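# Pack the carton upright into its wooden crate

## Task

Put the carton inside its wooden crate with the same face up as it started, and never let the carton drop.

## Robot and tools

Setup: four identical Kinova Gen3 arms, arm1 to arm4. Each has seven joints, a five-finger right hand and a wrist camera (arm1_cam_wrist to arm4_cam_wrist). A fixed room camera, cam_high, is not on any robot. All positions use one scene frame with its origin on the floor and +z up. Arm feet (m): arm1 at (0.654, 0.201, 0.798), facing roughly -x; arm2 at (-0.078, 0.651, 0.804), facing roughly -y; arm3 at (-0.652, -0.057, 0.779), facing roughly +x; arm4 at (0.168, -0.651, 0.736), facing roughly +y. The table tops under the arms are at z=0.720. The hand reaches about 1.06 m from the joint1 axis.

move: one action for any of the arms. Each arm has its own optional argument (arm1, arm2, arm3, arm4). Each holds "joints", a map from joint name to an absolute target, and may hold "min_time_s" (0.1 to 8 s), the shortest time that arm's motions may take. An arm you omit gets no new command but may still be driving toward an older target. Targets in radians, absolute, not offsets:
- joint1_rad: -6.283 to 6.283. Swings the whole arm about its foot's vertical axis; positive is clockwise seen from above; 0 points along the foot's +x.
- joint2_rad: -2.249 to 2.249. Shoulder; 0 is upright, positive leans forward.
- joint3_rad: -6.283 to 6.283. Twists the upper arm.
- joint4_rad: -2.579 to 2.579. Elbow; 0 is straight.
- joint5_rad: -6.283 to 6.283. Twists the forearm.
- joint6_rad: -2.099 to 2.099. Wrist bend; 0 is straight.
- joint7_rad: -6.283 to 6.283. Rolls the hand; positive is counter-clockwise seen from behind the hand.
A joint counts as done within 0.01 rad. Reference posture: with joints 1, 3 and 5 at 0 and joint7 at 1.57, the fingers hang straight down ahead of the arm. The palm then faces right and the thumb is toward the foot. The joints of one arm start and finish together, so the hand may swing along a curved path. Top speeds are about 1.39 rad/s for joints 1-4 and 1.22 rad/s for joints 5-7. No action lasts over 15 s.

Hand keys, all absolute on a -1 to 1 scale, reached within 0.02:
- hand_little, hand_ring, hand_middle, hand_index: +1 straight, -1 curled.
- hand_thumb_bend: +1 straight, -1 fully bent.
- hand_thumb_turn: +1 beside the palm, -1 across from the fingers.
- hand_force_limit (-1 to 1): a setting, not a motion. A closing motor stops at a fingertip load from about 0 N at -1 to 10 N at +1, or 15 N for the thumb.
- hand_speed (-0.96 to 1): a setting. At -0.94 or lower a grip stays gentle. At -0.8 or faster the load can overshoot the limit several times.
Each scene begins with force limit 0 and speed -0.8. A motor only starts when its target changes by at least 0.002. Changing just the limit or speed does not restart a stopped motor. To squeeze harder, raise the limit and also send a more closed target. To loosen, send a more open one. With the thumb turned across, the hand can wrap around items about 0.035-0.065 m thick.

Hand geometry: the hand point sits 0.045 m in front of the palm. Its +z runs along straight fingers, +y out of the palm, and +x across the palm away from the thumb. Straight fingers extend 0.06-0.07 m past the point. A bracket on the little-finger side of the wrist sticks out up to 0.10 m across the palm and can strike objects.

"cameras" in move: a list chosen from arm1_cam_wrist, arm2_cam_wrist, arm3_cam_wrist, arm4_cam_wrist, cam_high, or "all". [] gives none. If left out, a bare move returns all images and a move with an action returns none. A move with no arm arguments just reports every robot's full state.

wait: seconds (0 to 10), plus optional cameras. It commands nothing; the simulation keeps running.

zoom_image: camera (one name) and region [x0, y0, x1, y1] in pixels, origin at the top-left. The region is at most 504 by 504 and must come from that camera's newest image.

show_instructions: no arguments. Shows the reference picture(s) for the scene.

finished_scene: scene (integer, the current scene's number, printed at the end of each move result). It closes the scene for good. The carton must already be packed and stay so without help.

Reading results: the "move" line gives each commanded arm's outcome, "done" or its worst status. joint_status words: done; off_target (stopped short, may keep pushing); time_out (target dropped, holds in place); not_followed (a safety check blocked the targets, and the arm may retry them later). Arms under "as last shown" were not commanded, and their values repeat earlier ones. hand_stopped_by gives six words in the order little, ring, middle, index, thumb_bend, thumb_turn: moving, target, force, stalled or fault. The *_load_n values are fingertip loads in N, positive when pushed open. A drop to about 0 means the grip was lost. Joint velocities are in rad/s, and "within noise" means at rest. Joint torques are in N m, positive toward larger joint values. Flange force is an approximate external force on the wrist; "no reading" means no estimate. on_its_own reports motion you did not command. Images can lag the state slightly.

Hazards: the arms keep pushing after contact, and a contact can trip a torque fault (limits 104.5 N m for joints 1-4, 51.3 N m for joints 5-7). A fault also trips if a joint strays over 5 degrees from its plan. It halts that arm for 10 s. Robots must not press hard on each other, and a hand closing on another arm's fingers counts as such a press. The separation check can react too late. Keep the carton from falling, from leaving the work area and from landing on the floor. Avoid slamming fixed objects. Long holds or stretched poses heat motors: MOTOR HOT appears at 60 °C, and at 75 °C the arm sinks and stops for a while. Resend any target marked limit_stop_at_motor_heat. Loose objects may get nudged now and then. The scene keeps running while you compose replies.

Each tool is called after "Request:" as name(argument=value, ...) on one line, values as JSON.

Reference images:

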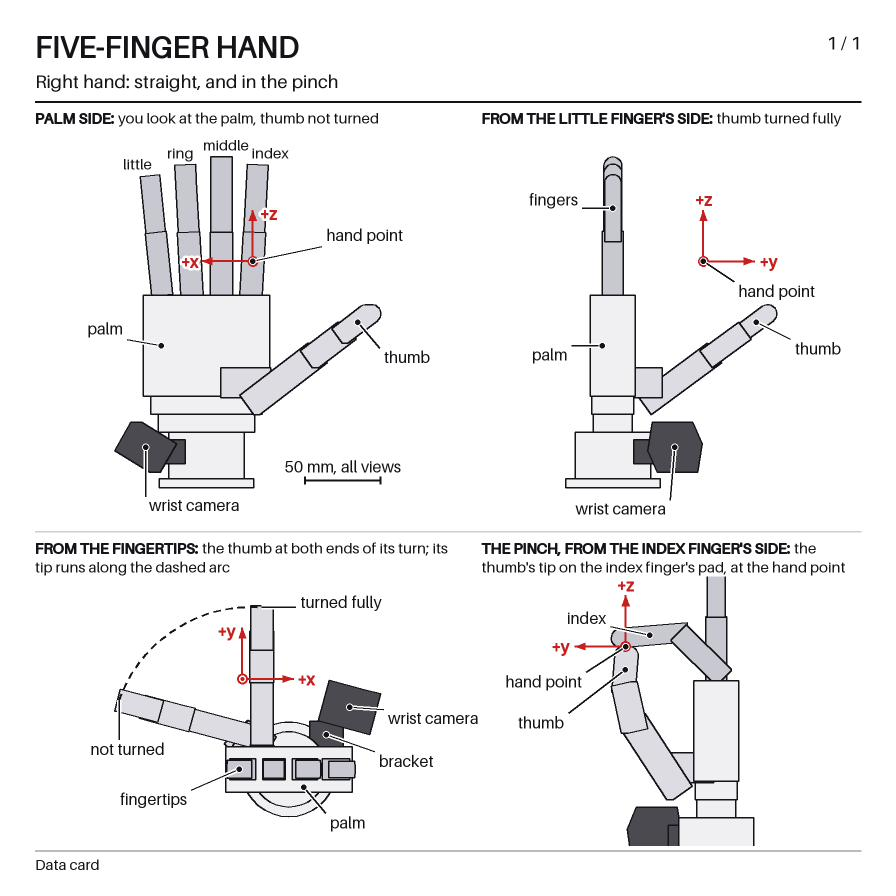

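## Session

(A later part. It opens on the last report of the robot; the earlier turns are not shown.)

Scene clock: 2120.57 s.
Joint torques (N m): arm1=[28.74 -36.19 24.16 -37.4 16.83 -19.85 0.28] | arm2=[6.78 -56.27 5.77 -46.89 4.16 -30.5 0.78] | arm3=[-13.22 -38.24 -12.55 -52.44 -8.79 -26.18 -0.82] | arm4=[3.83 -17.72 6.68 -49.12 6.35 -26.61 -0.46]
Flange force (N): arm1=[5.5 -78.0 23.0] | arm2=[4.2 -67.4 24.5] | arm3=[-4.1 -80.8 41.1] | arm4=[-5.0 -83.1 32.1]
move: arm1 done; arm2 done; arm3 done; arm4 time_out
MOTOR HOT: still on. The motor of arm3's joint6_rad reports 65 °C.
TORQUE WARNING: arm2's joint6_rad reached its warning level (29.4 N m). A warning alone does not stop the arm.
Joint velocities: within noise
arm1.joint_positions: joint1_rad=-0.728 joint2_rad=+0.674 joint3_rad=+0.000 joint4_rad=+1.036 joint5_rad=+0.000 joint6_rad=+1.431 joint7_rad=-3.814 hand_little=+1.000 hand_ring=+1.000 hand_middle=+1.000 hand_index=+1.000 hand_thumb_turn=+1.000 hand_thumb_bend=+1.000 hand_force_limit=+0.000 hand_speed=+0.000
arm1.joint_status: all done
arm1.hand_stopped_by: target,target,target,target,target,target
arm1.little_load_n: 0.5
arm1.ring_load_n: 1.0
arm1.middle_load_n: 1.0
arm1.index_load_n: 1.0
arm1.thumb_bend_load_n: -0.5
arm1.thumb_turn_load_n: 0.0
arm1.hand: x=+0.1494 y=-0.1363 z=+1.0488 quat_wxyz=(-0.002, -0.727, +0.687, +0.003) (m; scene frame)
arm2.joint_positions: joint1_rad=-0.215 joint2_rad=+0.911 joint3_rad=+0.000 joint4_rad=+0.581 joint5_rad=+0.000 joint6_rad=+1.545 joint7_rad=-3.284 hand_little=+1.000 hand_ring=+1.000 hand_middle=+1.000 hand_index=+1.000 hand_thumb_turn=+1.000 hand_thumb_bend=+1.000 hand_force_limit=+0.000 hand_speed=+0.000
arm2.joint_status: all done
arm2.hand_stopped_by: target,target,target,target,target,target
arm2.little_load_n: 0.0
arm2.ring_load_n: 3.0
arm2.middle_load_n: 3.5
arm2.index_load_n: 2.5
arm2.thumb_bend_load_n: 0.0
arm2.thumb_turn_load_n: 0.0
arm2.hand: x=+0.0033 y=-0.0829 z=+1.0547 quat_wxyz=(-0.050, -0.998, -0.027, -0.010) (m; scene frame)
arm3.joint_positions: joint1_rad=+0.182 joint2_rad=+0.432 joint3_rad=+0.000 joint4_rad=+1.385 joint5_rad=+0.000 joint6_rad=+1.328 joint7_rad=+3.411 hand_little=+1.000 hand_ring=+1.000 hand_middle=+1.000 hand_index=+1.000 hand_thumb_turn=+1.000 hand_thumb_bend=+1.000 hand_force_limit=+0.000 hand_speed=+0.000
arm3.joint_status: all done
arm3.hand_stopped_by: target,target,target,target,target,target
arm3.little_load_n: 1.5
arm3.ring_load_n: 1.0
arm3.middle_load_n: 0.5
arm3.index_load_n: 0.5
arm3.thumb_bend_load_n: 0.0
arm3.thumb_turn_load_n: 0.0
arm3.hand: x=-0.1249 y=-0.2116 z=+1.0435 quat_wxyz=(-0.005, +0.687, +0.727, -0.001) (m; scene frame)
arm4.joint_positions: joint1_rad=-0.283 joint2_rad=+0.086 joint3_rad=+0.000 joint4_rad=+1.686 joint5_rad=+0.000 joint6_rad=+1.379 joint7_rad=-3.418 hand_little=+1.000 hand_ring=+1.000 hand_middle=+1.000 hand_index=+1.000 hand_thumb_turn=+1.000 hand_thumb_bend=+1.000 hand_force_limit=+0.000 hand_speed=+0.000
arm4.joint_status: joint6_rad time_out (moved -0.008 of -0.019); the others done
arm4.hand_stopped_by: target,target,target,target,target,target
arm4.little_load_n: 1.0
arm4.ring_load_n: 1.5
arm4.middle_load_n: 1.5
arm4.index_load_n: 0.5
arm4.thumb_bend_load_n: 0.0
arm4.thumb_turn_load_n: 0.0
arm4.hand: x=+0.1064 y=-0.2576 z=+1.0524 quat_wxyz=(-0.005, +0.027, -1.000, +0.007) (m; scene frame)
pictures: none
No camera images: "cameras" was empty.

Request:
move(arm1={"joints":{"joint1_rad":-0.75562,"joint2_rad":0.71169,"joint4_rad":0.96541,"joint6_rad":1.46449,"joint7_rad":-3.84137},"min_time_s":1.6}, arm2={"joints":{"joint1_rad":-0.20965,"joint2_rad":1.02333,"joint4_rad":0.34385,"joint6_rad":1.66969,"joint7_rad":-3.27846},"min_time_s":1.6}, arm3={"joints":{"joint1_rad":0.22490,"joint2_rad":0.44742,"joint4_rad":1.35750,"joint6_rad":1.33667,"joint7_rad":3.45436},"min_time_s":1.6}, arm4={"joints":{"joint1_rad":-0.30424,"joint2_rad":0.03712,"joint4_rad":1.73972,"joint6_rad":1.372,"joint7_rad":-3.43816},"min_time_s":1.6}, cameras=["arm1_cam_wrist","arm2_cam_wrist","arm3_cam_wrist","arm4_cam_wrist","cam_high"])

Scene clock: 2127.10 s.
Joint torques (N m): arm1=[30.85 -37.4 25.24 -35.66 17.6 -18.41 0.25] | arm2=[7.98 -57.85 6.2 -44.18 4.62 -31.54 0.76] | arm3=[-15.55 -38.94 -14.63 -52.19 -10.45 -25.93 -0.88] | arm4=[3.48 -16.02 6.26 -49.02 6.35 -26.61 -0.53]
Flange force (N): arm1=[7.5 -76.5 24.1] | arm2=no reading | arm3=[-5.0 -82.1 41.7] | arm4=[-6.6 -82.9 31.5]
move: arm1 done; arm2 done; arm3 done; arm4 done
MOTOR HOT: still on. The motor of arm3's joint6_rad reports 65 °C.
TORQUE WARNING: arm2's joint6_rad reached its warning level (29.4 N m). A warning alone does not stop the arm.
Joint velocities: within noise
arm1.joint_positions: joint1_rad=-0.756 joint2_rad=+0.712 joint3_rad=+0.000 joint4_rad=+0.965 joint5_rad=+0.000 joint6_rad=+1.464 joint7_rad=-3.841 hand_little=+1.000 hand_ring=+1.000 hand_middle=+1.000 hand_index=+1.000 hand_thumb_turn=+1.000 hand_thumb_bend=+1.000 hand_force_limit=+0.000 hand_speed=+0.000
arm1.joint_status: all done
arm1.hand_stopped_by: target,target,target,target,target,target
arm1.little_load_n: 0.5
arm1.ring_load_n: 1.0
arm1.middle_load_n: 1.0
arm1.index_load_n: 1.0
arm1.thumb_bend_load_n: 0.0
arm1.thumb_turn_load_n: 0.0
arm1.hand: x=+0.1498 y=-0.1576 z=+1.0489 quat_wxyz=(-0.002, -0.727, +0.687, +0.003) (m; scene frame)
arm2.joint_positions: joint1_rad=-0.210 joint2_rad=+1.023 joint3_rad=+0.000 joint4_rad=+0.344 joint5_rad=+0.000 joint6_rad=+1.670 joint7_rad=-3.278 hand_little=+1.000 hand_ring=+1.000 hand_middle=+1.000 hand_index=+1.000 hand_thumb_turn=+1.000 hand_thumb_bend=+1.000 hand_force_limit=+0.000 hand_speed=+0.000
arm2.joint_status: all done
arm2.hand_stopped_by: target,target,target,target,target,target
arm2.little_load_n: 0.5
arm2.ring_load_n: 3.0
arm2.middle_load_n: 3.5
arm2.index_load_n: 3.0
arm2.thumb_bend_load_n: 0.0
arm2.thumb_turn_load_n: 0.0
arm2.hand: x=+0.0036 y=-0.1043 z=+1.0548 quat_wxyz=(-0.050, -0.998, -0.027, -0.010) (m; scene frame)
arm3.joint_positions: joint1_rad=+0.225 joint2_rad=+0.447 joint3_rad=+0.000 joint4_rad=+1.360 joint5_rad=+0.000 joint6_rad=+1.337 joint7_rad=+3.454 hand_little=+1.000 hand_ring=+1.000 hand_middle=+1.000 hand_index=+1.000 hand_thumb_turn=+1.000 hand_thumb_bend=+1.000 hand_force_limit=+0.000 hand_speed=+0.000
arm3.joint_status: all done
arm3.hand_stopped_by: target,target,target,target,target,target
arm3.little_load_n: 1.5
arm3.ring_load_n: 1.0
arm3.middle_load_n: 0.5
arm3.index_load_n: 0.0
arm3.thumb_bend_load_n: 0.0
arm3.thumb_turn_load_n: 0.0
arm3.hand: x=-0.1242 y=-0.2332 z=+1.0437 quat_wxyz=(-0.005, +0.687, +0.727, -0.001) (m; scene frame)
arm4.joint_positions: joint1_rad=-0.304 joint2_rad=+0.037 joint3_rad=+0.000 joint4_rad=+1.740 joint5_rad=+0.000 joint6_rad=+1.376 joint7_rad=-3.438 hand_little=+1.000 hand_ring=+1.000 hand_middle=+1.000 hand_index=+1.000 hand_thumb_turn=+1.000 hand_thumb_bend=+1.000 hand_force_limit=+0.000 hand_speed=+0.000
arm4.joint_status: all done
arm4.hand_stopped_by: target,target,target,target,target,target
arm4.little_load_n: 1.0
arm4.ring_load_n: 1.5
arm4.middle_load_n: 1.5
arm4.index_load_n: 0.5
arm4.thumb_bend_load_n: 0.0
arm4.thumb_turn_load_n: 0.0
arm4.hand: x=+0.1069 y=-0.2793 z=+1.0524 quat_wxyz=(-0.005, +0.028, -1.000, +0.007) (m; scene frame)
pictures: arm1_cam_wrist, arm2_cam_wrist, arm3_cam_wrist, arm4_cam_wrist, cam_high
Images, in order (width x height): arm1_cam_wrist 672x504, arm2_cam_wrist 672x504, arm3_cam_wrist 672x504, arm4_cam_wrist 672x504, cam_high 896x504.

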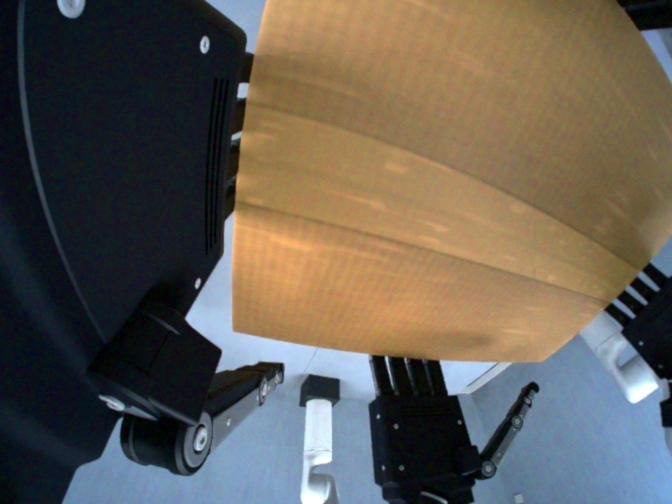

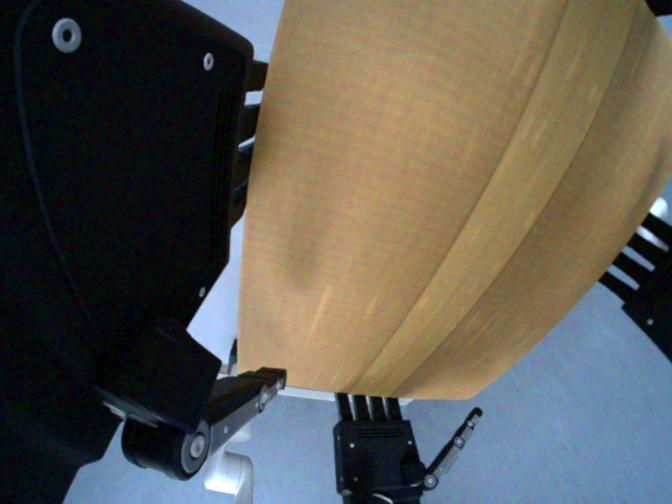

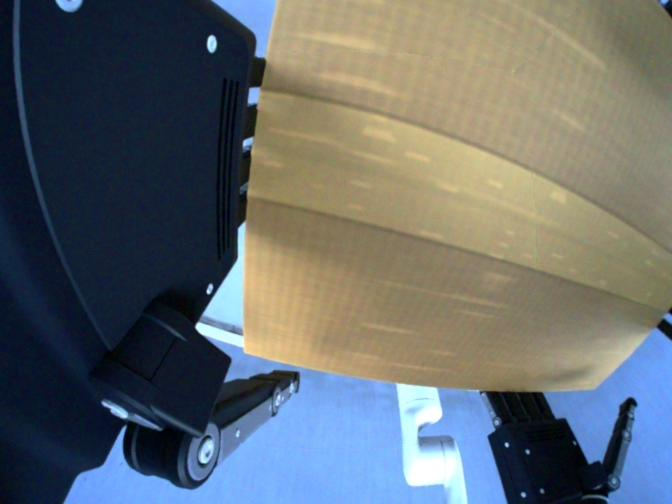

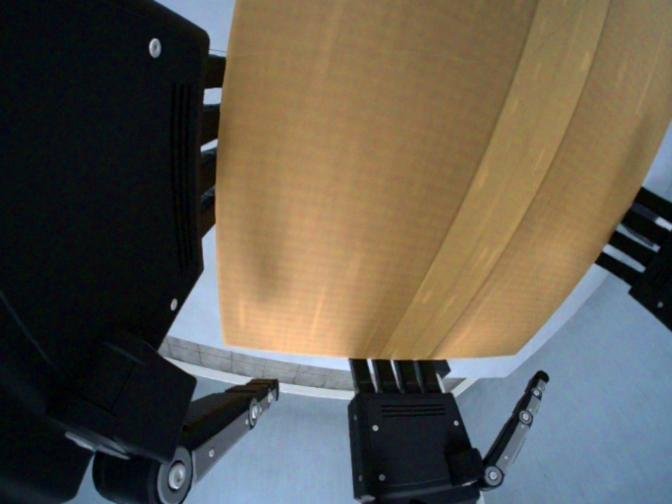

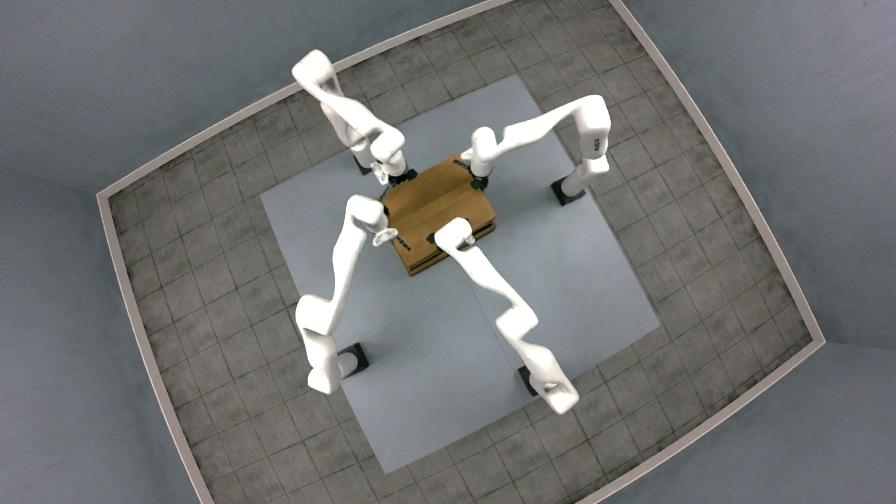

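Request:
move(arm1={"joints":{"joint1_rad":-0.75932,"joint2_rad":0.73363,"joint4_rad":1.04351,"joint6_rad":1.36445,"joint7_rad":-3.84507},"min_time_s":2.4}, arm2={"joints":{"joint1_rad":-0.20885,"joint2_rad":1.01113,"joint4_rad":0.48953,"joint6_rad":1.53621,"joint7_rad":-3.27766},"min_time_s":2.4}, arm3={"joints":{"joint1_rad":0.23086,"joint2_rad":0.47471,"joint4_rad":1.43584,"joint6_rad":1.23104,"joint7_rad":3.46031},"min_time_s":2.4}, arm4={"joints":{"joint1_rad":-0.30751,"joint2_rad":0.05416,"joint4_rad":1.84381,"joint6_rad":1.250,"joint7_rad":-3.44142},"min_time_s":2.4}, cameras=["arm1_cam_wrist","arm2_cam_wrist","arm3_cam_wrist","arm4_cam_wrist","cam_high"])

Scene clock: 2144.30 s.
Joint torques (N m): arm1=[28.53 -44.02 24.26 -40.68 15.98 -19.77 0.19] | arm2=[7.01 -51.54 5.3 -39.2 3.5 -25.58 0.6] | arm3=[-13.27 -45.04 -12.79 -57.08 -8.74 -27.11 -0.9] | arm4=[3.01 -18.77 5.73 -50.21 5.53 -26.44 -0.51]
Flange force (N): arm1=[1.9 -76.5 30.7] | arm2=no reading | arm3=[1.2 -83.5 47.0] | arm4=[-7.8 -80.0 28.5]
move: arm1 done; arm2 done; arm3 done; arm4 done
MOTOR HOT: the motor of arm4's joint6_rad reports 61 °C; the controller stops that arm at 75 °C. To cool a motor, set the load down, stop pushing, or move to a pose that needs little force.
MOTOR HOT: still on. The motor of arm3's joint6_rad reports 66 °C.
TORQUE WARNING: arm2's joint6_rad reached its warning level (29.4 N m). A warning alone does not stop the arm.
TORQUE WARNING: arm3's joint4_rad reached its warning level (56.7 N m). A warning alone does not stop the arm.
Joint velocities: within noise
arm1.joint_positions: joint1_rad=-0.759 joint2_rad=+0.734 joint3_rad=+0.000 joint4_rad=+1.043 joint5_rad=+0.000 joint6_rad=+1.364 joint7_rad=-3.845 hand_little=+1.000 hand_ring=+1.000 hand_middle=+1.000 hand_index=+1.000 hand_thumb_turn=+1.000 hand_thumb_bend=+1.000 hand_force_limit=+0.000 hand_speed=+0.000
arm1.joint_status: all done
arm1.hand_stopped_by: target,target,target,target,target,target
arm1.little_load_n: 0.5
arm1.ring_load_n: 1.0
arm1.middle_load_n: 1.0
arm1.index_load_n: 1.0
arm1.thumb_bend_load_n: 0.0
arm1.thumb_turn_load_n: 0.0
arm1.hand: x=+0.1495 y=-0.1606 z=+1.0118 quat_wxyz=(-0.002, -0.727, +0.687, +0.003) (m; scene frame)
arm2.joint_positions: joint1_rad=-0.209 joint2_rad=+1.013 joint3_rad=+0.000 joint4_rad=+0.490 joint5_rad=+0.000 joint6_rad=+1.538 joint7_rad=-3.278 hand_little=+1.000 hand_ring=+1.000 hand_middle=+1.000 hand_index=+1.000 hand_thumb_turn=+1.000 hand_thumb_bend=+1.000 hand_force_limit=+0.000 hand_speed=+0.000
arm2.joint_status: all done
arm2.hand_stopped_by: target,target,target,target,target,target
arm2.little_load_n: 0.0
arm2.ring_load_n: 2.0
arm2.middle_load_n: 2.5
arm2.index_load_n: 1.5
arm2.thumb_bend_load_n: 0.0
arm2.thumb_turn_load_n: 0.0
arm2.hand: x=+0.0036 y=-0.1064 z=+1.0157 quat_wxyz=(-0.048, -0.998, -0.027, -0.010) (m; scene frame)
arm3.joint_positions: joint1_rad=+0.231 joint2_rad=+0.475 joint3_rad=+0.000 joint4_rad=+1.436 joint5_rad=+0.000 joint6_rad=+1.231 joint7_rad=+3.460 hand_little=+1.000 hand_ring=+1.000 hand_middle=+1.000 hand_index=+1.000 hand_thumb_turn=+1.000 hand_thumb_bend=+1.000 hand_force_limit=+0.000 hand_speed=+0.000
arm3.joint_status: all done
arm3.hand_stopped_by: target,target,target,target,target,target
arm3.little_load_n: 1.5
arm3.ring_load_n: 1.5
arm3.middle_load_n: 1.0
arm3.index_load_n: 0.5
arm3.thumb_bend_load_n: 0.0
arm3.thumb_turn_load_n: 0.0
arm3.hand: x=-0.1232 y=-0.2364 z=+1.0079 quat_wxyz=(-0.003, +0.687, +0.727, +0.000) (m; scene frame)
arm4.joint_positions: joint1_rad=-0.308 joint2_rad=+0.054 joint3_rad=+0.000 joint4_rad=+1.844 joint5_rad=+0.000 joint6_rad=+1.251 joint7_rad=-3.441 hand_little=+1.000 hand_ring=+1.000 hand_middle=+1.000 hand_index=+1.000 hand_thumb_turn=+1.000 hand_thumb_bend=+1.000 hand_force_limit=+0.000 hand_speed=+0.000
arm4.joint_status: all done
arm4.hand_stopped_by: target,target,target,target,target,target
arm4.little_load_n: 1.0
arm4.ring_load_n: 2.5
arm4.middle_load_n: 2.0
arm4.index_load_n: 1.0
arm4.thumb_bend_load_n: 0.0
arm4.thumb_turn_load_n: 0.0
arm4.hand: x=+0.1067 y=-0.2813 z=+1.0155 quat_wxyz=(-0.004, +0.028, -1.000, +0.005) (m; scene frame)
pictures: arm1_cam_wrist, arm2_cam_wrist, arm3_cam_wrist, arm4_cam_wrist, cam_high
Images, in order (width x height): arm1_cam_wrist 672x504, arm2_cam_wrist 672x504, arm3_cam_wrist 672x504, arm4_cam_wrist 672x504, cam_high 896x504.

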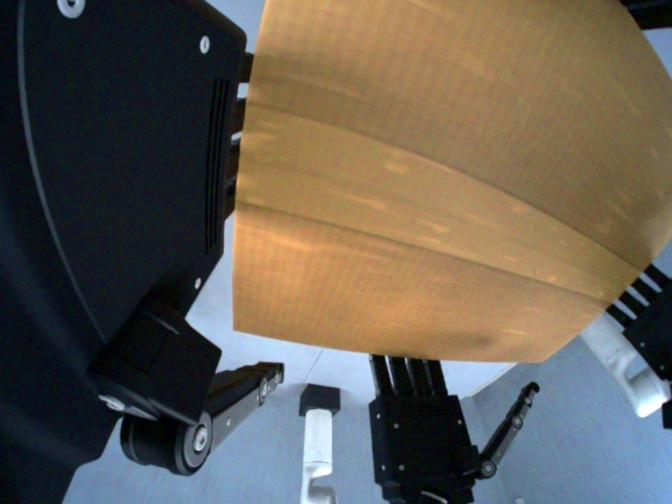

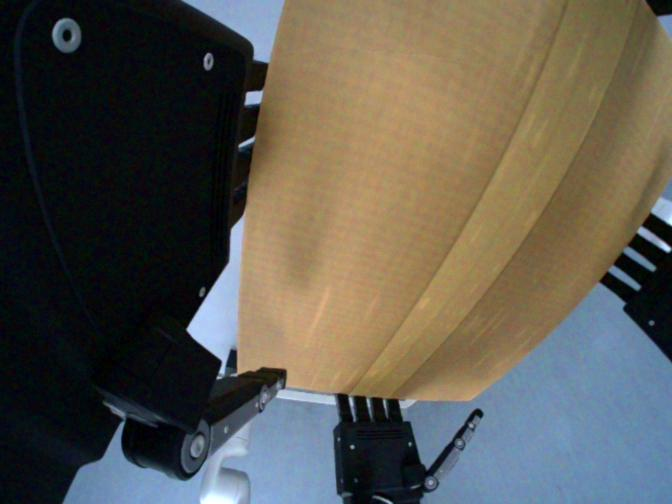

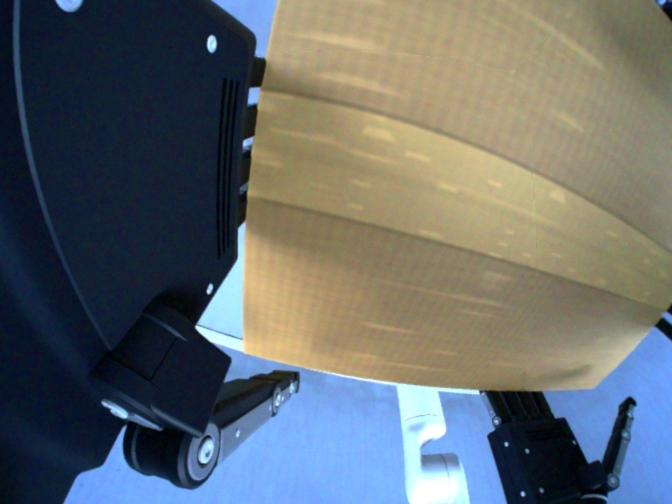

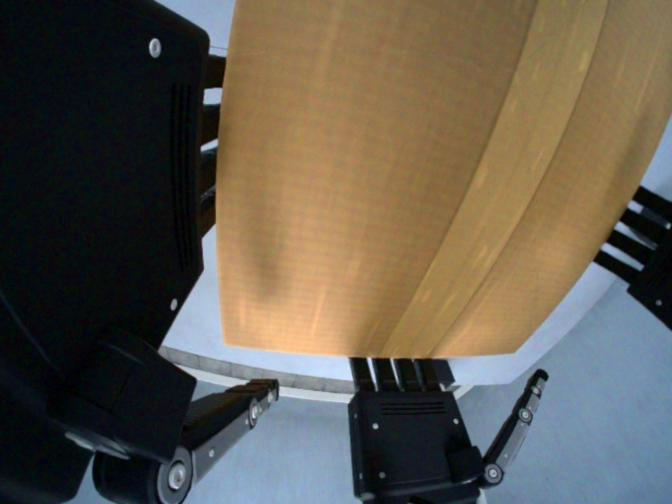

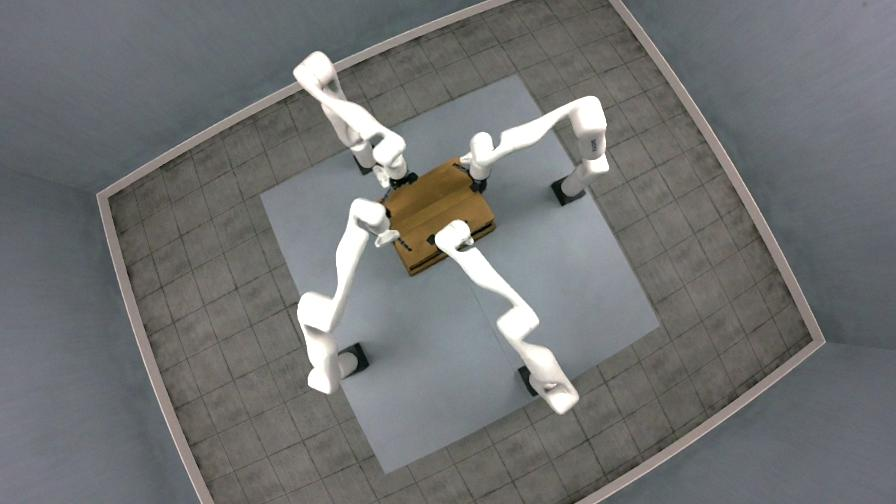

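Request:
move(arm1={"joints":{"joint1_rad":-0.76178,"joint2_rad":0.76439,"joint4_rad":1.11515,"joint6_rad":1.26205,"joint7_rad":-3.84753},"min_time_s":2.4}, arm2={"joints":{"joint1_rad":-0.20832,"joint2_rad":1.01841,"joint4_rad":0.60155,"joint6_rad":1.41691,"joint7_rad":-3.27714},"min_time_s":2.4}, arm3={"joints":{"joint1_rad":0.23480,"joint2_rad":0.51332,"joint4_rad":1.50933,"joint6_rad":1.11894,"joint7_rad":3.46425},"min_time_s":2.4}, arm4={"joints":{"joint1_rad":-0.30967,"joint2_rad":0.08806,"joint4_rad":1.94421,"joint6_rad":1.114,"joint7_rad":-3.44359},"min_time_s":2.4}, cameras=["arm1_cam_wrist","arm4_cam_wrist"])

Request:
move(arm1={"joints":{"joint1_rad":-0.76301,"joint2_rad":0.80051,"joint4_rad":1.17166,"joint6_rad":1.16942,"joint7_rad":-3.84875},"min_time_s":2.6}, arm2={"joints":{"joint1_rad":-0.20804,"joint2_rad":1.03713,"joint4_rad":0.68258,"joint6_rad":1.31716,"joint7_rad":-3.27686},"min_time_s":2.6}, arm3={"joints":{"joint1_rad":0.23677,"joint2_rad":0.55766,"joint4_rad":1.56864,"joint6_rad":1.01529,"joint7_rad":3.46622},"min_time_s":2.6}, arm4={"joints":{"joint1_rad":-0.31079,"joint2_rad":0.13557,"joint4_rad":2.02847,"joint6_rad":0.982,"joint7_rad":-3.44470},"min_time_s":2.6}, cameras=["arm1_cam_wrist","arm2_cam_wrist","arm3_cam_wrist","arm4_cam_wrist","cam_high"])

Scene clock: 2158.27 s.
Joint torques (N m): arm1=[27.73 -43.03 24.3 -40.46 15 -20.08 0.16] | arm2=[5.59 -59.77 4.83 -43.85 2.92 -25.6 0.6] | arm3=[-12.4 -44.79 -12.37 -53.06 -7.9 -24.33 -0.89] | arm4=[4.84 -23.13 7.74 -52.05 6.67 -25.49 -0.61]
Flange force (N): arm1=[0.3 -75.9 24.4] | arm2=[3.6 -54.2 24.3] | arm3=[0.3 -75.1 41.1] | arm4=[-2.1 -78.7 31.9]
move: arm1 done; arm2 done; arm3 done; arm4 done
MOTOR HOT: still on. The motor of arm3's joint6_rad reports 69 °C.
MOTOR HOT: still on. The motor of arm4's joint6_rad reports 62 °C.
TORQUE WARNING: arm2's joint2_rad reached its warning level (56.7 N m). A warning alone does not stop the arm.
Joint velocities: within noise
arm1.joint_positions: joint1_rad=-0.762 joint2_rad=+0.764 joint3_rad=+0.000 joint4_rad=+1.115 joint5_rad=+0.000 joint6_rad=+1.262 joint7_rad=-3.848 hand_little=+1.000 hand_ring=+1.000 hand_middle=+1.000 hand_index=+1.000 hand_thumb_turn=+1.000 hand_thumb_bend=+1.000 hand_force_limit=+0.000 hand_speed=+0.000
arm1.joint_status: all done
arm1.hand_stopped_by: target,target,target,target,target,target
arm1.little_load_n: 0.5
arm1.ring_load_n: 1.0
arm1.middle_load_n: 1.0
arm1.index_load_n: 1.0
arm1.thumb_bend_load_n: 0.0
arm1.thumb_turn_load_n: 0.0
arm1.hand: x=+0.1493 y=-0.1626 z=+0.9718 quat_wxyz=(-0.002, -0.727, +0.687, +0.003) (m; scene frame)
arm2.joint_positions: joint1_rad=-0.208 joint2_rad=+1.018 joint3_rad=+0.000 joint4_rad=+0.602 joint5_rad=+0.000 joint6_rad=+1.418 joint7_rad=-3.277 hand_little=+1.000 hand_ring=+1.000 hand_middle=+1.000 hand_index=+1.000 hand_thumb_turn=+1.000 hand_thumb_bend=+1.000 hand_force_limit=+0.000 hand_speed=+0.000
arm2.joint_status: all done
arm2.hand_stopped_by: target,target,target,target,target,target
arm2.little_load_n: 0.5
arm2.ring_load_n: 2.5
arm2.middle_load_n: 3.0
arm2.index_load_n: 2.0
arm2.thumb_bend_load_n: 0.0
arm2.thumb_turn_load_n: 0.0
arm2.hand: x=+0.0037 y=-0.1087 z=+0.9774 quat_wxyz=(-0.049, -0.998, -0.027, -0.010) (m; scene frame)
arm3.joint_positions: joint1_rad=+0.235 joint2_rad=+0.513 joint3_rad=+0.000 joint4_rad=+1.509 joint5_rad=+0.000 joint6_rad=+1.119 joint7_rad=+3.464 hand_little=+1.000 hand_ring=+1.000 hand_middle=+1.000 hand_index=+1.000 hand_thumb_turn=+1.000 hand_thumb_bend=+1.000 hand_force_limit=+0.000 hand_speed=+0.000
arm3.joint_status: all done
arm3.hand_stopped_by: target,target,target,target,target,target
arm3.little_load_n: 1.5
arm3.ring_load_n: 1.5
arm3.middle_load_n: 0.5
arm3.index_load_n: 0.5
arm3.thumb_bend_load_n: 0.0
arm3.thumb_turn_load_n: 0.0
arm3.hand: x=-0.1233 y=-0.2382 z=+0.9676 quat_wxyz=(-0.003, +0.687, +0.727, +0.000) (m; scene frame)
arm4.joint_positions: joint1_rad=-0.310 joint2_rad=+0.088 joint3_rad=+0.000 joint4_rad=+1.944 joint5_rad=+0.000 joint6_rad=+1.114 joint7_rad=-3.444 hand_little=+1.000 hand_ring=+1.000 hand_middle=+1.000 hand_index=+1.000 hand_thumb_turn=+1.000 hand_thumb_bend=+1.000 hand_force_limit=+0.000 hand_speed=+0.000
arm4.joint_status: all done
arm4.hand_stopped_by: target,target,target,target,target,target
arm4.little_load_n: 1.0
arm4.ring_load_n: 2.5
arm4.middle_load_n: 2.0
arm4.index_load_n: 0.5
arm4.thumb_bend_load_n: 0.0
arm4.thumb_turn_load_n: 0.0
arm4.hand: x=+0.1067 y=-0.2826 z=+0.9757 quat_wxyz=(-0.004, +0.028, -1.000, +0.004) (m; scene frame)
pictures: arm1_cam_wrist, arm4_cam_wrist
Images, in order (width x height): arm1_cam_wrist 672x504, arm4_cam_wrist 672x504.

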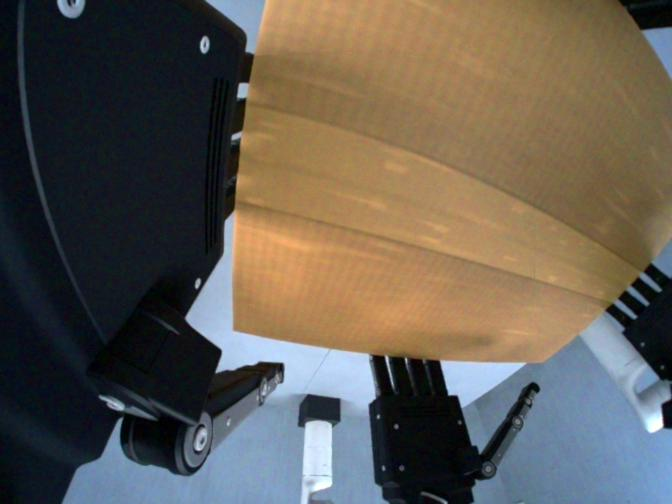

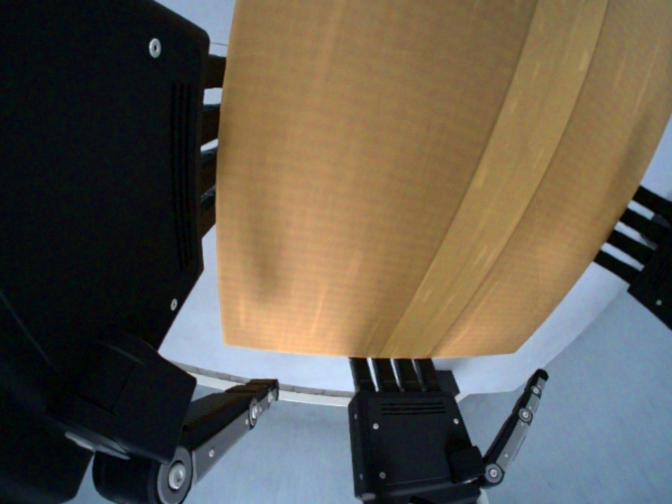

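Scene clock: 2161.17 s.
Joint torques (N m): arm1=[27.92 -45.58 25.01 -39.81 14.34 -18.51 0.18] | arm2=[4.77 -61.07 4.56 -44.18 2.64 -24.65 0.57] | arm3=[-12.01 -44.34 -12.37 -48.61 -7.36 -21.61 -0.8] | arm4=[4.98 -24.78 7.93 -48.39 6.04 -22.41 -0.61]
Flange force (N): arm1=[3.4 -72.4 25.9] | arm2=[2.5 -52.4 24.3] | arm3=[-1.6 -66.9 36.2] | arm4=[0.0 -70.0 29.8]
move: arm1 done; arm2 done; arm3 done; arm4 done
MOTOR HOT: still on. The motor of arm3's joint6_rad reports 70 °C.
MOTOR HOT: still on. The motor of arm4's joint6_rad reports 62 °C.
TORQUE WARNING: arm2's joint2_rad reached its warning level (56.7 N m). A warning alone does not stop the arm.
Joint velocities: within noise
arm1.joint_positions: joint1_rad=-0.763 joint2_rad=+0.801 joint3_rad=+0.000 joint4_rad=+1.172 joint5_rad=+0.000 joint6_rad=+1.169 joint7_rad=-3.849 hand_little=+1.000 hand_ring=+1.000 hand_middle=+1.000 hand_index=+1.000 hand_thumb_turn=+1.000 hand_thumb_bend=+1.000 hand_force_limit=+0.000 hand_speed=+0.000
arm1.joint_status: all done
arm1.hand_stopped_by: target,target,target,target,target,target
arm1.little_load_n: 0.5
arm1.ring_load_n: 1.0
arm1.middle_load_n: 1.0
arm1.index_load_n: 1.0
arm1.thumb_bend_load_n: 0.0
arm1.thumb_turn_load_n: 0.0
arm1.hand: x=+0.1491 y=-0.1635 z=+0.9338 quat_wxyz=(-0.002, -0.727, +0.687, +0.003) (m; scene frame)
arm2.joint_positions: joint1_rad=-0.208 joint2_rad=+1.037 joint3_rad=+0.000 joint4_rad=+0.683 joint5_rad=+0.000 joint6_rad=+1.317 joint7_rad=-3.277 hand_little=+1.000 hand_ring=+1.000 hand_middle=+1.000 hand_index=+1.000 hand_thumb_turn=+1.000 hand_thumb_bend=+1.000 hand_force_limit=+0.000 hand_speed=+0.000
arm2.joint_status: all done
arm2.hand_stopped_by: target,target,target,target,target,target
arm2.little_load_n: 0.5
arm2.ring_load_n: 2.5
arm2.middle_load_n: 3.0
arm2.index_load_n: 2.0
arm2.thumb_bend_load_n: 0.0
arm2.thumb_turn_load_n: 0.0
arm2.hand: x=+0.0039 y=-0.1100 z=+0.9395 quat_wxyz=(-0.050, -0.998, -0.027, -0.010) (m; scene frame)
arm3.joint_positions: joint1_rad=+0.237 joint2_rad=+0.558 joint3_rad=+0.000 joint4_rad=+1.569 joint5_rad=+0.000 joint6_rad=+1.015 joint7_rad=+3.466 hand_little=+1.000 hand_ring=+1.000 hand_middle=+1.000 hand_index=+1.000 hand_thumb_turn=+1.000 hand_thumb_bend=+1.000 hand_force_limit=+0.000 hand_speed=+0.000
arm3.joint_status: all done
arm3.hand_stopped_by: target,target,target,target,target,target
arm3.little_load_n: 1.0
arm3.ring_load_n: 1.0
arm3.middle_load_n: 0.5
arm3.index_load_n: 0.5
arm3.thumb_bend_load_n: 0.0
arm3.thumb_turn_load_n: 0.0
arm3.hand: x=-0.1235 y=-0.2391 z=+0.9296 quat_wxyz=(-0.003, +0.687, +0.727, +0.000) (m; scene frame)
arm4.joint_positions: joint1_rad=-0.311 joint2_rad=+0.136 joint3_rad=+0.000 joint4_rad=+2.028 joint5_rad=+0.000 joint6_rad=+0.982 joint7_rad=-3.445 hand_little=+1.000 hand_ring=+1.000 hand_middle=+1.000 hand_index=+1.000 hand_thumb_turn=+1.000 hand_thumb_bend=+1.000 hand_force_limit=+0.000 hand_speed=+0.000
arm4.joint_status: all done
arm4.hand_stopped_by: target,target,target,target,target,target
arm4.little_load_n: 1.0
arm4.ring_load_n: 2.0
arm4.middle_load_n: 1.5
arm4.index_load_n: 1.0
arm4.thumb_bend_load_n: 0.0
arm4.thumb_turn_load_n: 0.0
arm4.hand: x=+0.1069 y=-0.2836 z=+0.9377 quat_wxyz=(-0.004, +0.028, -1.000, +0.004) (m; scene frame)
pictures: arm1_cam_wrist, arm2_cam_wrist, arm3_cam_wrist, arm4_cam_wrist, cam_high
Images, in order (width x height): arm1_cam_wrist 672x504, arm2_cam_wrist 672x504, arm3_cam_wrist 672x504, arm4_cam_wrist 672x504, cam_high 896x504.

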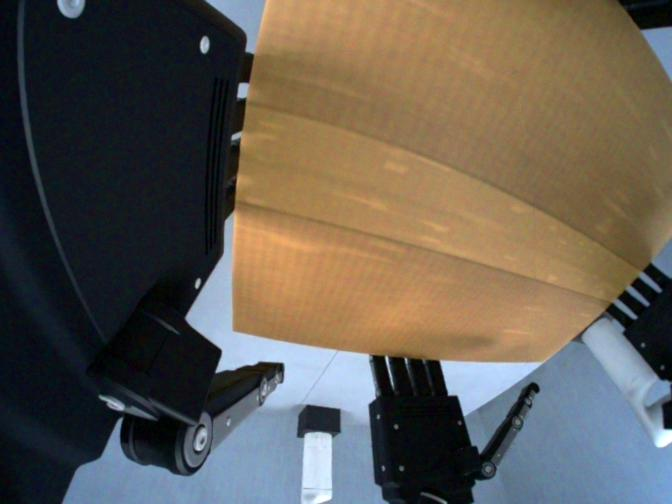

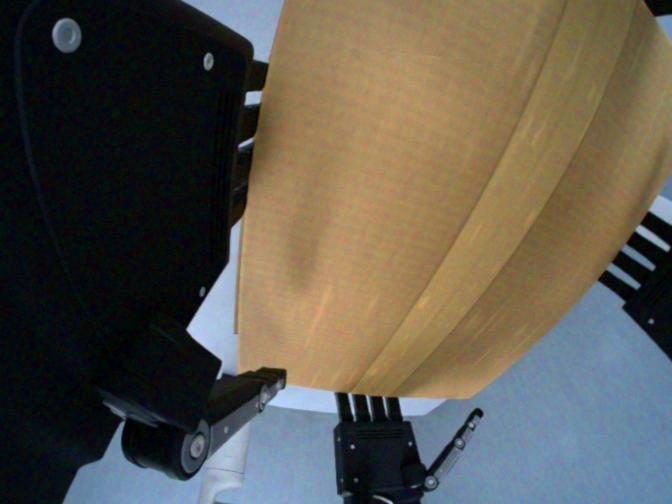

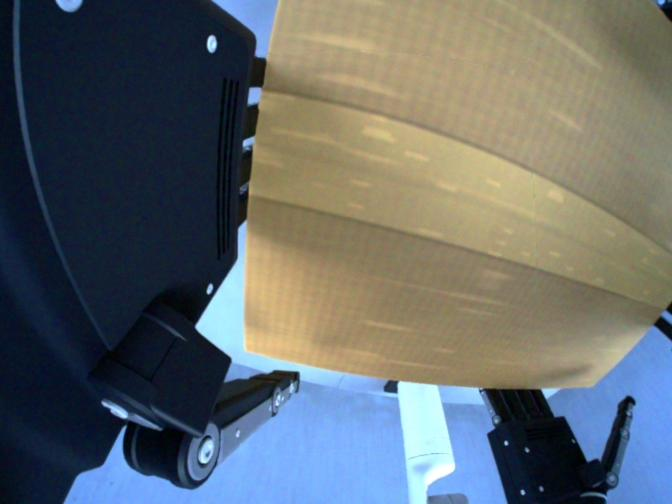

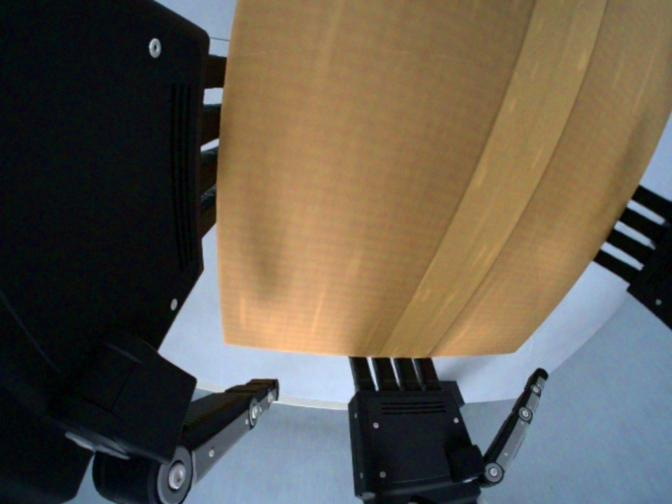

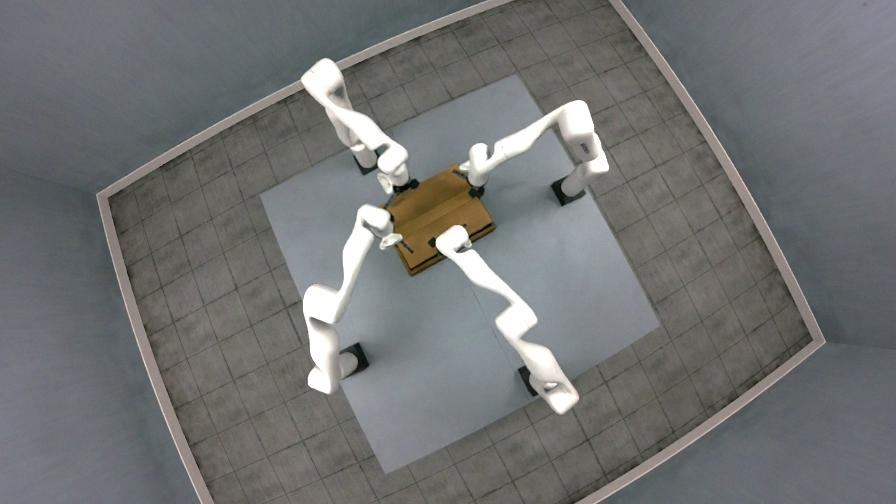

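Request:
move(arm1={"joints":{"joint1_rad":-0.76301,"joint2_rad":0.81297,"joint4_rad":1.18778,"joint6_rad":1.14084,"joint7_rad":-3.84875},"min_time_s":2.5}, arm2={"joints":{"joint1_rad":-0.20804,"joint2_rad":1.04449,"joint4_rad":0.70547,"joint6_rad":1.28691,"joint7_rad":-3.27686},"min_time_s":2.5}, arm3={"joints":{"joint1_rad":0.23677,"joint2_rad":0.57327,"joint4_rad":1.58547,"joint6_rad":0.98285,"joint7_rad":3.46622},"min_time_s":2.5}, arm4={"joints":{"joint1_rad":-0.31079,"joint2_rad":0.15413,"joint4_rad":2.05241,"joint6_rad":0.93505,"joint7_rad":-3.44470},"min_time_s":2.5}, cameras=["arm1_cam_wrist","arm2_cam_wrist","arm3_cam_wrist","arm4_cam_wrist","cam_high"])

Scene clock: 2170.20 s.
Joint torques (N m): arm1=[47.25 -23.43 41.66 -28.26 23.04 -18.3 0.22] | arm2=[5.37 -11.41 3.79 -20.72 2.35 -21.68 0.59] | arm3=[-20.48 -6.86 -20.43 -30.19 -11.17 -23.36 -1.32] | arm4=[3.58 -28.15 6.85 -57.32 4.62 -26.58 -0.78]
Flange force (N): arm1=[30.2 -91.2 -13.3] | arm2=[3.8 -52.2 -44.8] | arm3=[-17.5 -76.4 -44.2] | arm4=[-8.0 -83.7 36.6]
move: arm1 done; arm2 done; arm3 done; arm4 time_out
MOTOR HOT: still on. The motor of arm3's joint6_rad reports 70 °C.
MOTOR HOT: still on. The motor of arm4's joint6_rad reports 63 °C.
TORQUE WARNING: arm2's joint2_rad reached its warning level (56.7 N m). A warning alone does not stop the arm.
TORQUE WARNING: arm4's joint4_rad reached its warning level (56.7 N m). A warning alone does not stop the arm.
Joint velocities: within noise
arm1.joint_positions: joint1_rad=-0.763 joint2_rad=+0.813 joint3_rad=+0.000 joint4_rad=+1.188 joint5_rad=+0.000 joint6_rad=+1.141 joint7_rad=-3.849 hand_little=+1.000 hand_ring=+1.000 hand_middle=+1.000 hand_index=+1.000 hand_thumb_turn=+1.000 hand_thumb_bend=+1.000 hand_force_limit=+0.000 hand_speed=+0.000
arm1.joint_status: all done
arm1.hand_stopped_by: target,target,target,target,target,target
arm1.little_load_n: 1.0
arm1.ring_load_n: 1.0
arm1.middle_load_n: 1.0
arm1.index_load_n: 1.0
arm1.thumb_bend_load_n: -0.5
arm1.thumb_turn_load_n: 0.0
arm1.hand: x=+0.1490 y=-0.1635 z=+0.9219 quat_wxyz=(-0.002, -0.727, +0.687, +0.003) (m; scene frame)
arm2.joint_positions: joint1_rad=-0.208 joint2_rad=+1.044 joint3_rad=+0.000 joint4_rad=+0.705 joint5_rad=+0.000 joint6_rad=+1.287 joint7_rad=-3.277 hand_little=+1.000 hand_ring=+1.000 hand_middle=+1.000 hand_index=+1.000 hand_thumb_turn=+1.000 hand_thumb_bend=+1.000 hand_force_limit=+0.000 hand_speed=+0.000
arm2.joint_status: all done
arm2.hand_stopped_by: target,target,target,target,target,target
arm2.little_load_n: 0.0
arm2.ring_load_n: 2.5
arm2.middle_load_n: 3.5
arm2.index_load_n: 1.5
arm2.thumb_bend_load_n: 0.0
arm2.thumb_turn_load_n: 0.0
arm2.hand: x=+0.0040 y=-0.1100 z=+0.9275 quat_wxyz=(-0.050, -0.998, -0.027, -0.010) (m; scene frame)
arm3.joint_positions: joint1_rad=+0.237 joint2_rad=+0.573 joint3_rad=+0.000 joint4_rad=+1.585 joint5_rad=+0.000 joint6_rad=+0.983 joint7_rad=+3.466 hand_little=+1.000 hand_ring=+1.000 hand_middle=+1.000 hand_index=+1.000 hand_thumb_turn=+1.000 hand_thumb_bend=+1.000 hand_force_limit=+0.000 hand_speed=+0.000
arm3.joint_status: all done
arm3.hand_stopped_by: target,target,target,target,target,target
arm3.little_load_n: 1.0
arm3.ring_load_n: 1.0
arm3.middle_load_n: 0.5
arm3.index_load_n: 0.0
arm3.thumb_bend_load_n: 0.0
arm3.thumb_turn_load_n: 0.0
arm3.hand: x=-0.1235 y=-0.2390 z=+0.9175 quat_wxyz=(-0.003, +0.687, +0.727, +0.000) (m; scene frame)
arm4.joint_positions: joint1_rad=-0.311 joint2_rad=+0.154 joint3_rad=+0.000 joint4_rad=+2.052 joint5_rad=+0.000 joint6_rad=+0.949 joint7_rad=-3.445 hand_little=+1.000 hand_ring=+1.000 hand_middle=+1.000 hand_index=+1.000 hand_thumb_turn=+1.000 hand_thumb_bend=+1.000 hand_force_limit=+0.000 hand_speed=+0.000
arm4.joint_status: joint6_rad time_out (moved -0.033 of -0.047); the others done
arm4.hand_stopped_by: target,target,target,target,target,target
arm4.little_load_n: 1.5
arm4.ring_load_n: 1.5
arm4.middle_load_n: 1.0
arm4.index_load_n: 0.5
arm4.thumb_bend_load_n: 0.0
arm4.thumb_turn_load_n: 0.0
arm4.hand: x=+0.1081 y=-0.2866 z=+0.9252 quat_wxyz=(-0.006, +0.028, -1.000, +0.008) (m; scene frame)
pictures: arm1_cam_wrist, arm2_cam_wrist, arm3_cam_wrist, arm4_cam_wrist, cam_high
Images, in order (width x height): arm1_cam_wrist 672x504, arm2_cam_wrist 672x504, arm3_cam_wrist 672x504, arm4_cam_wrist 672x504, cam_high 896x504.

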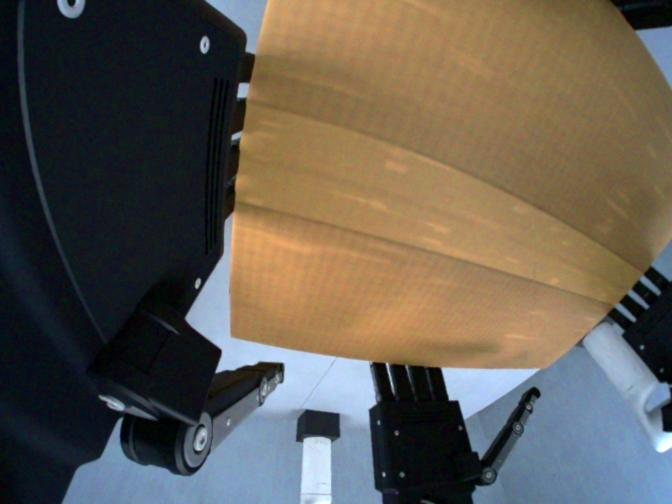

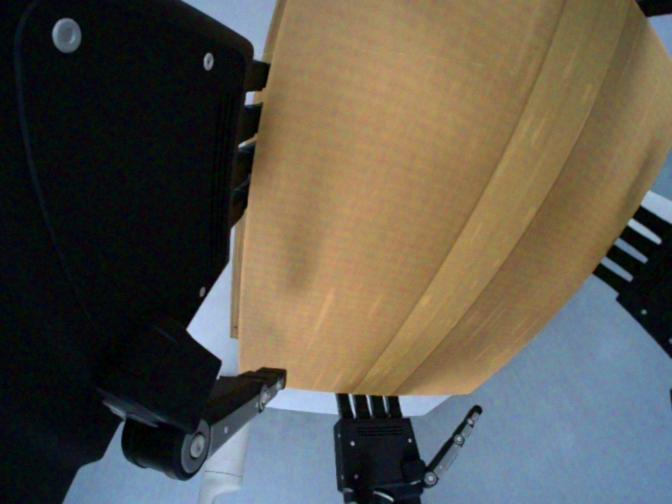

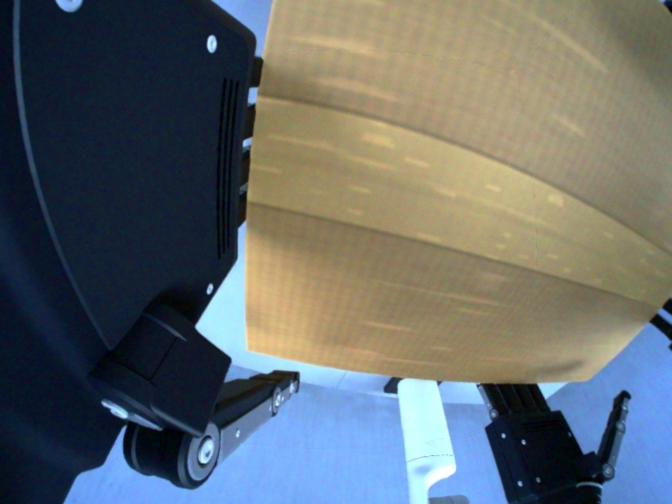

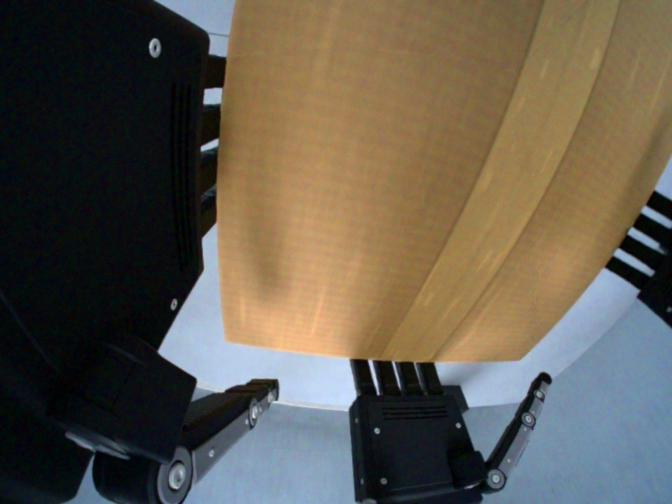

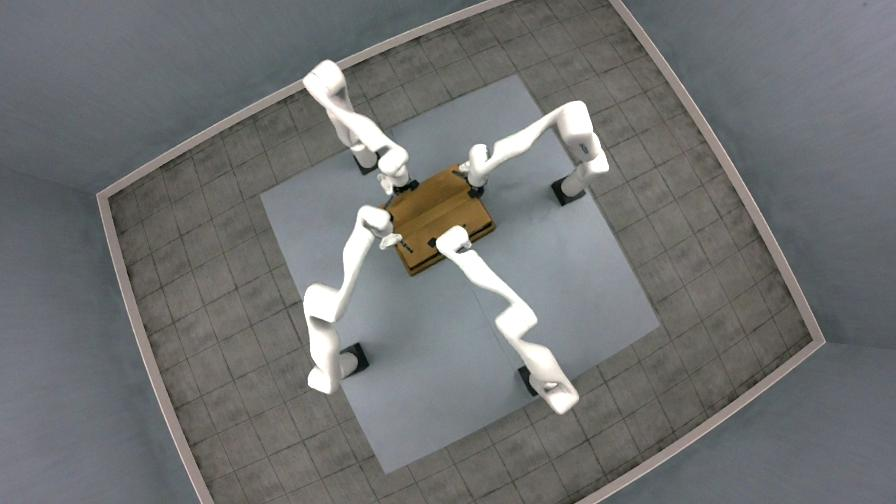

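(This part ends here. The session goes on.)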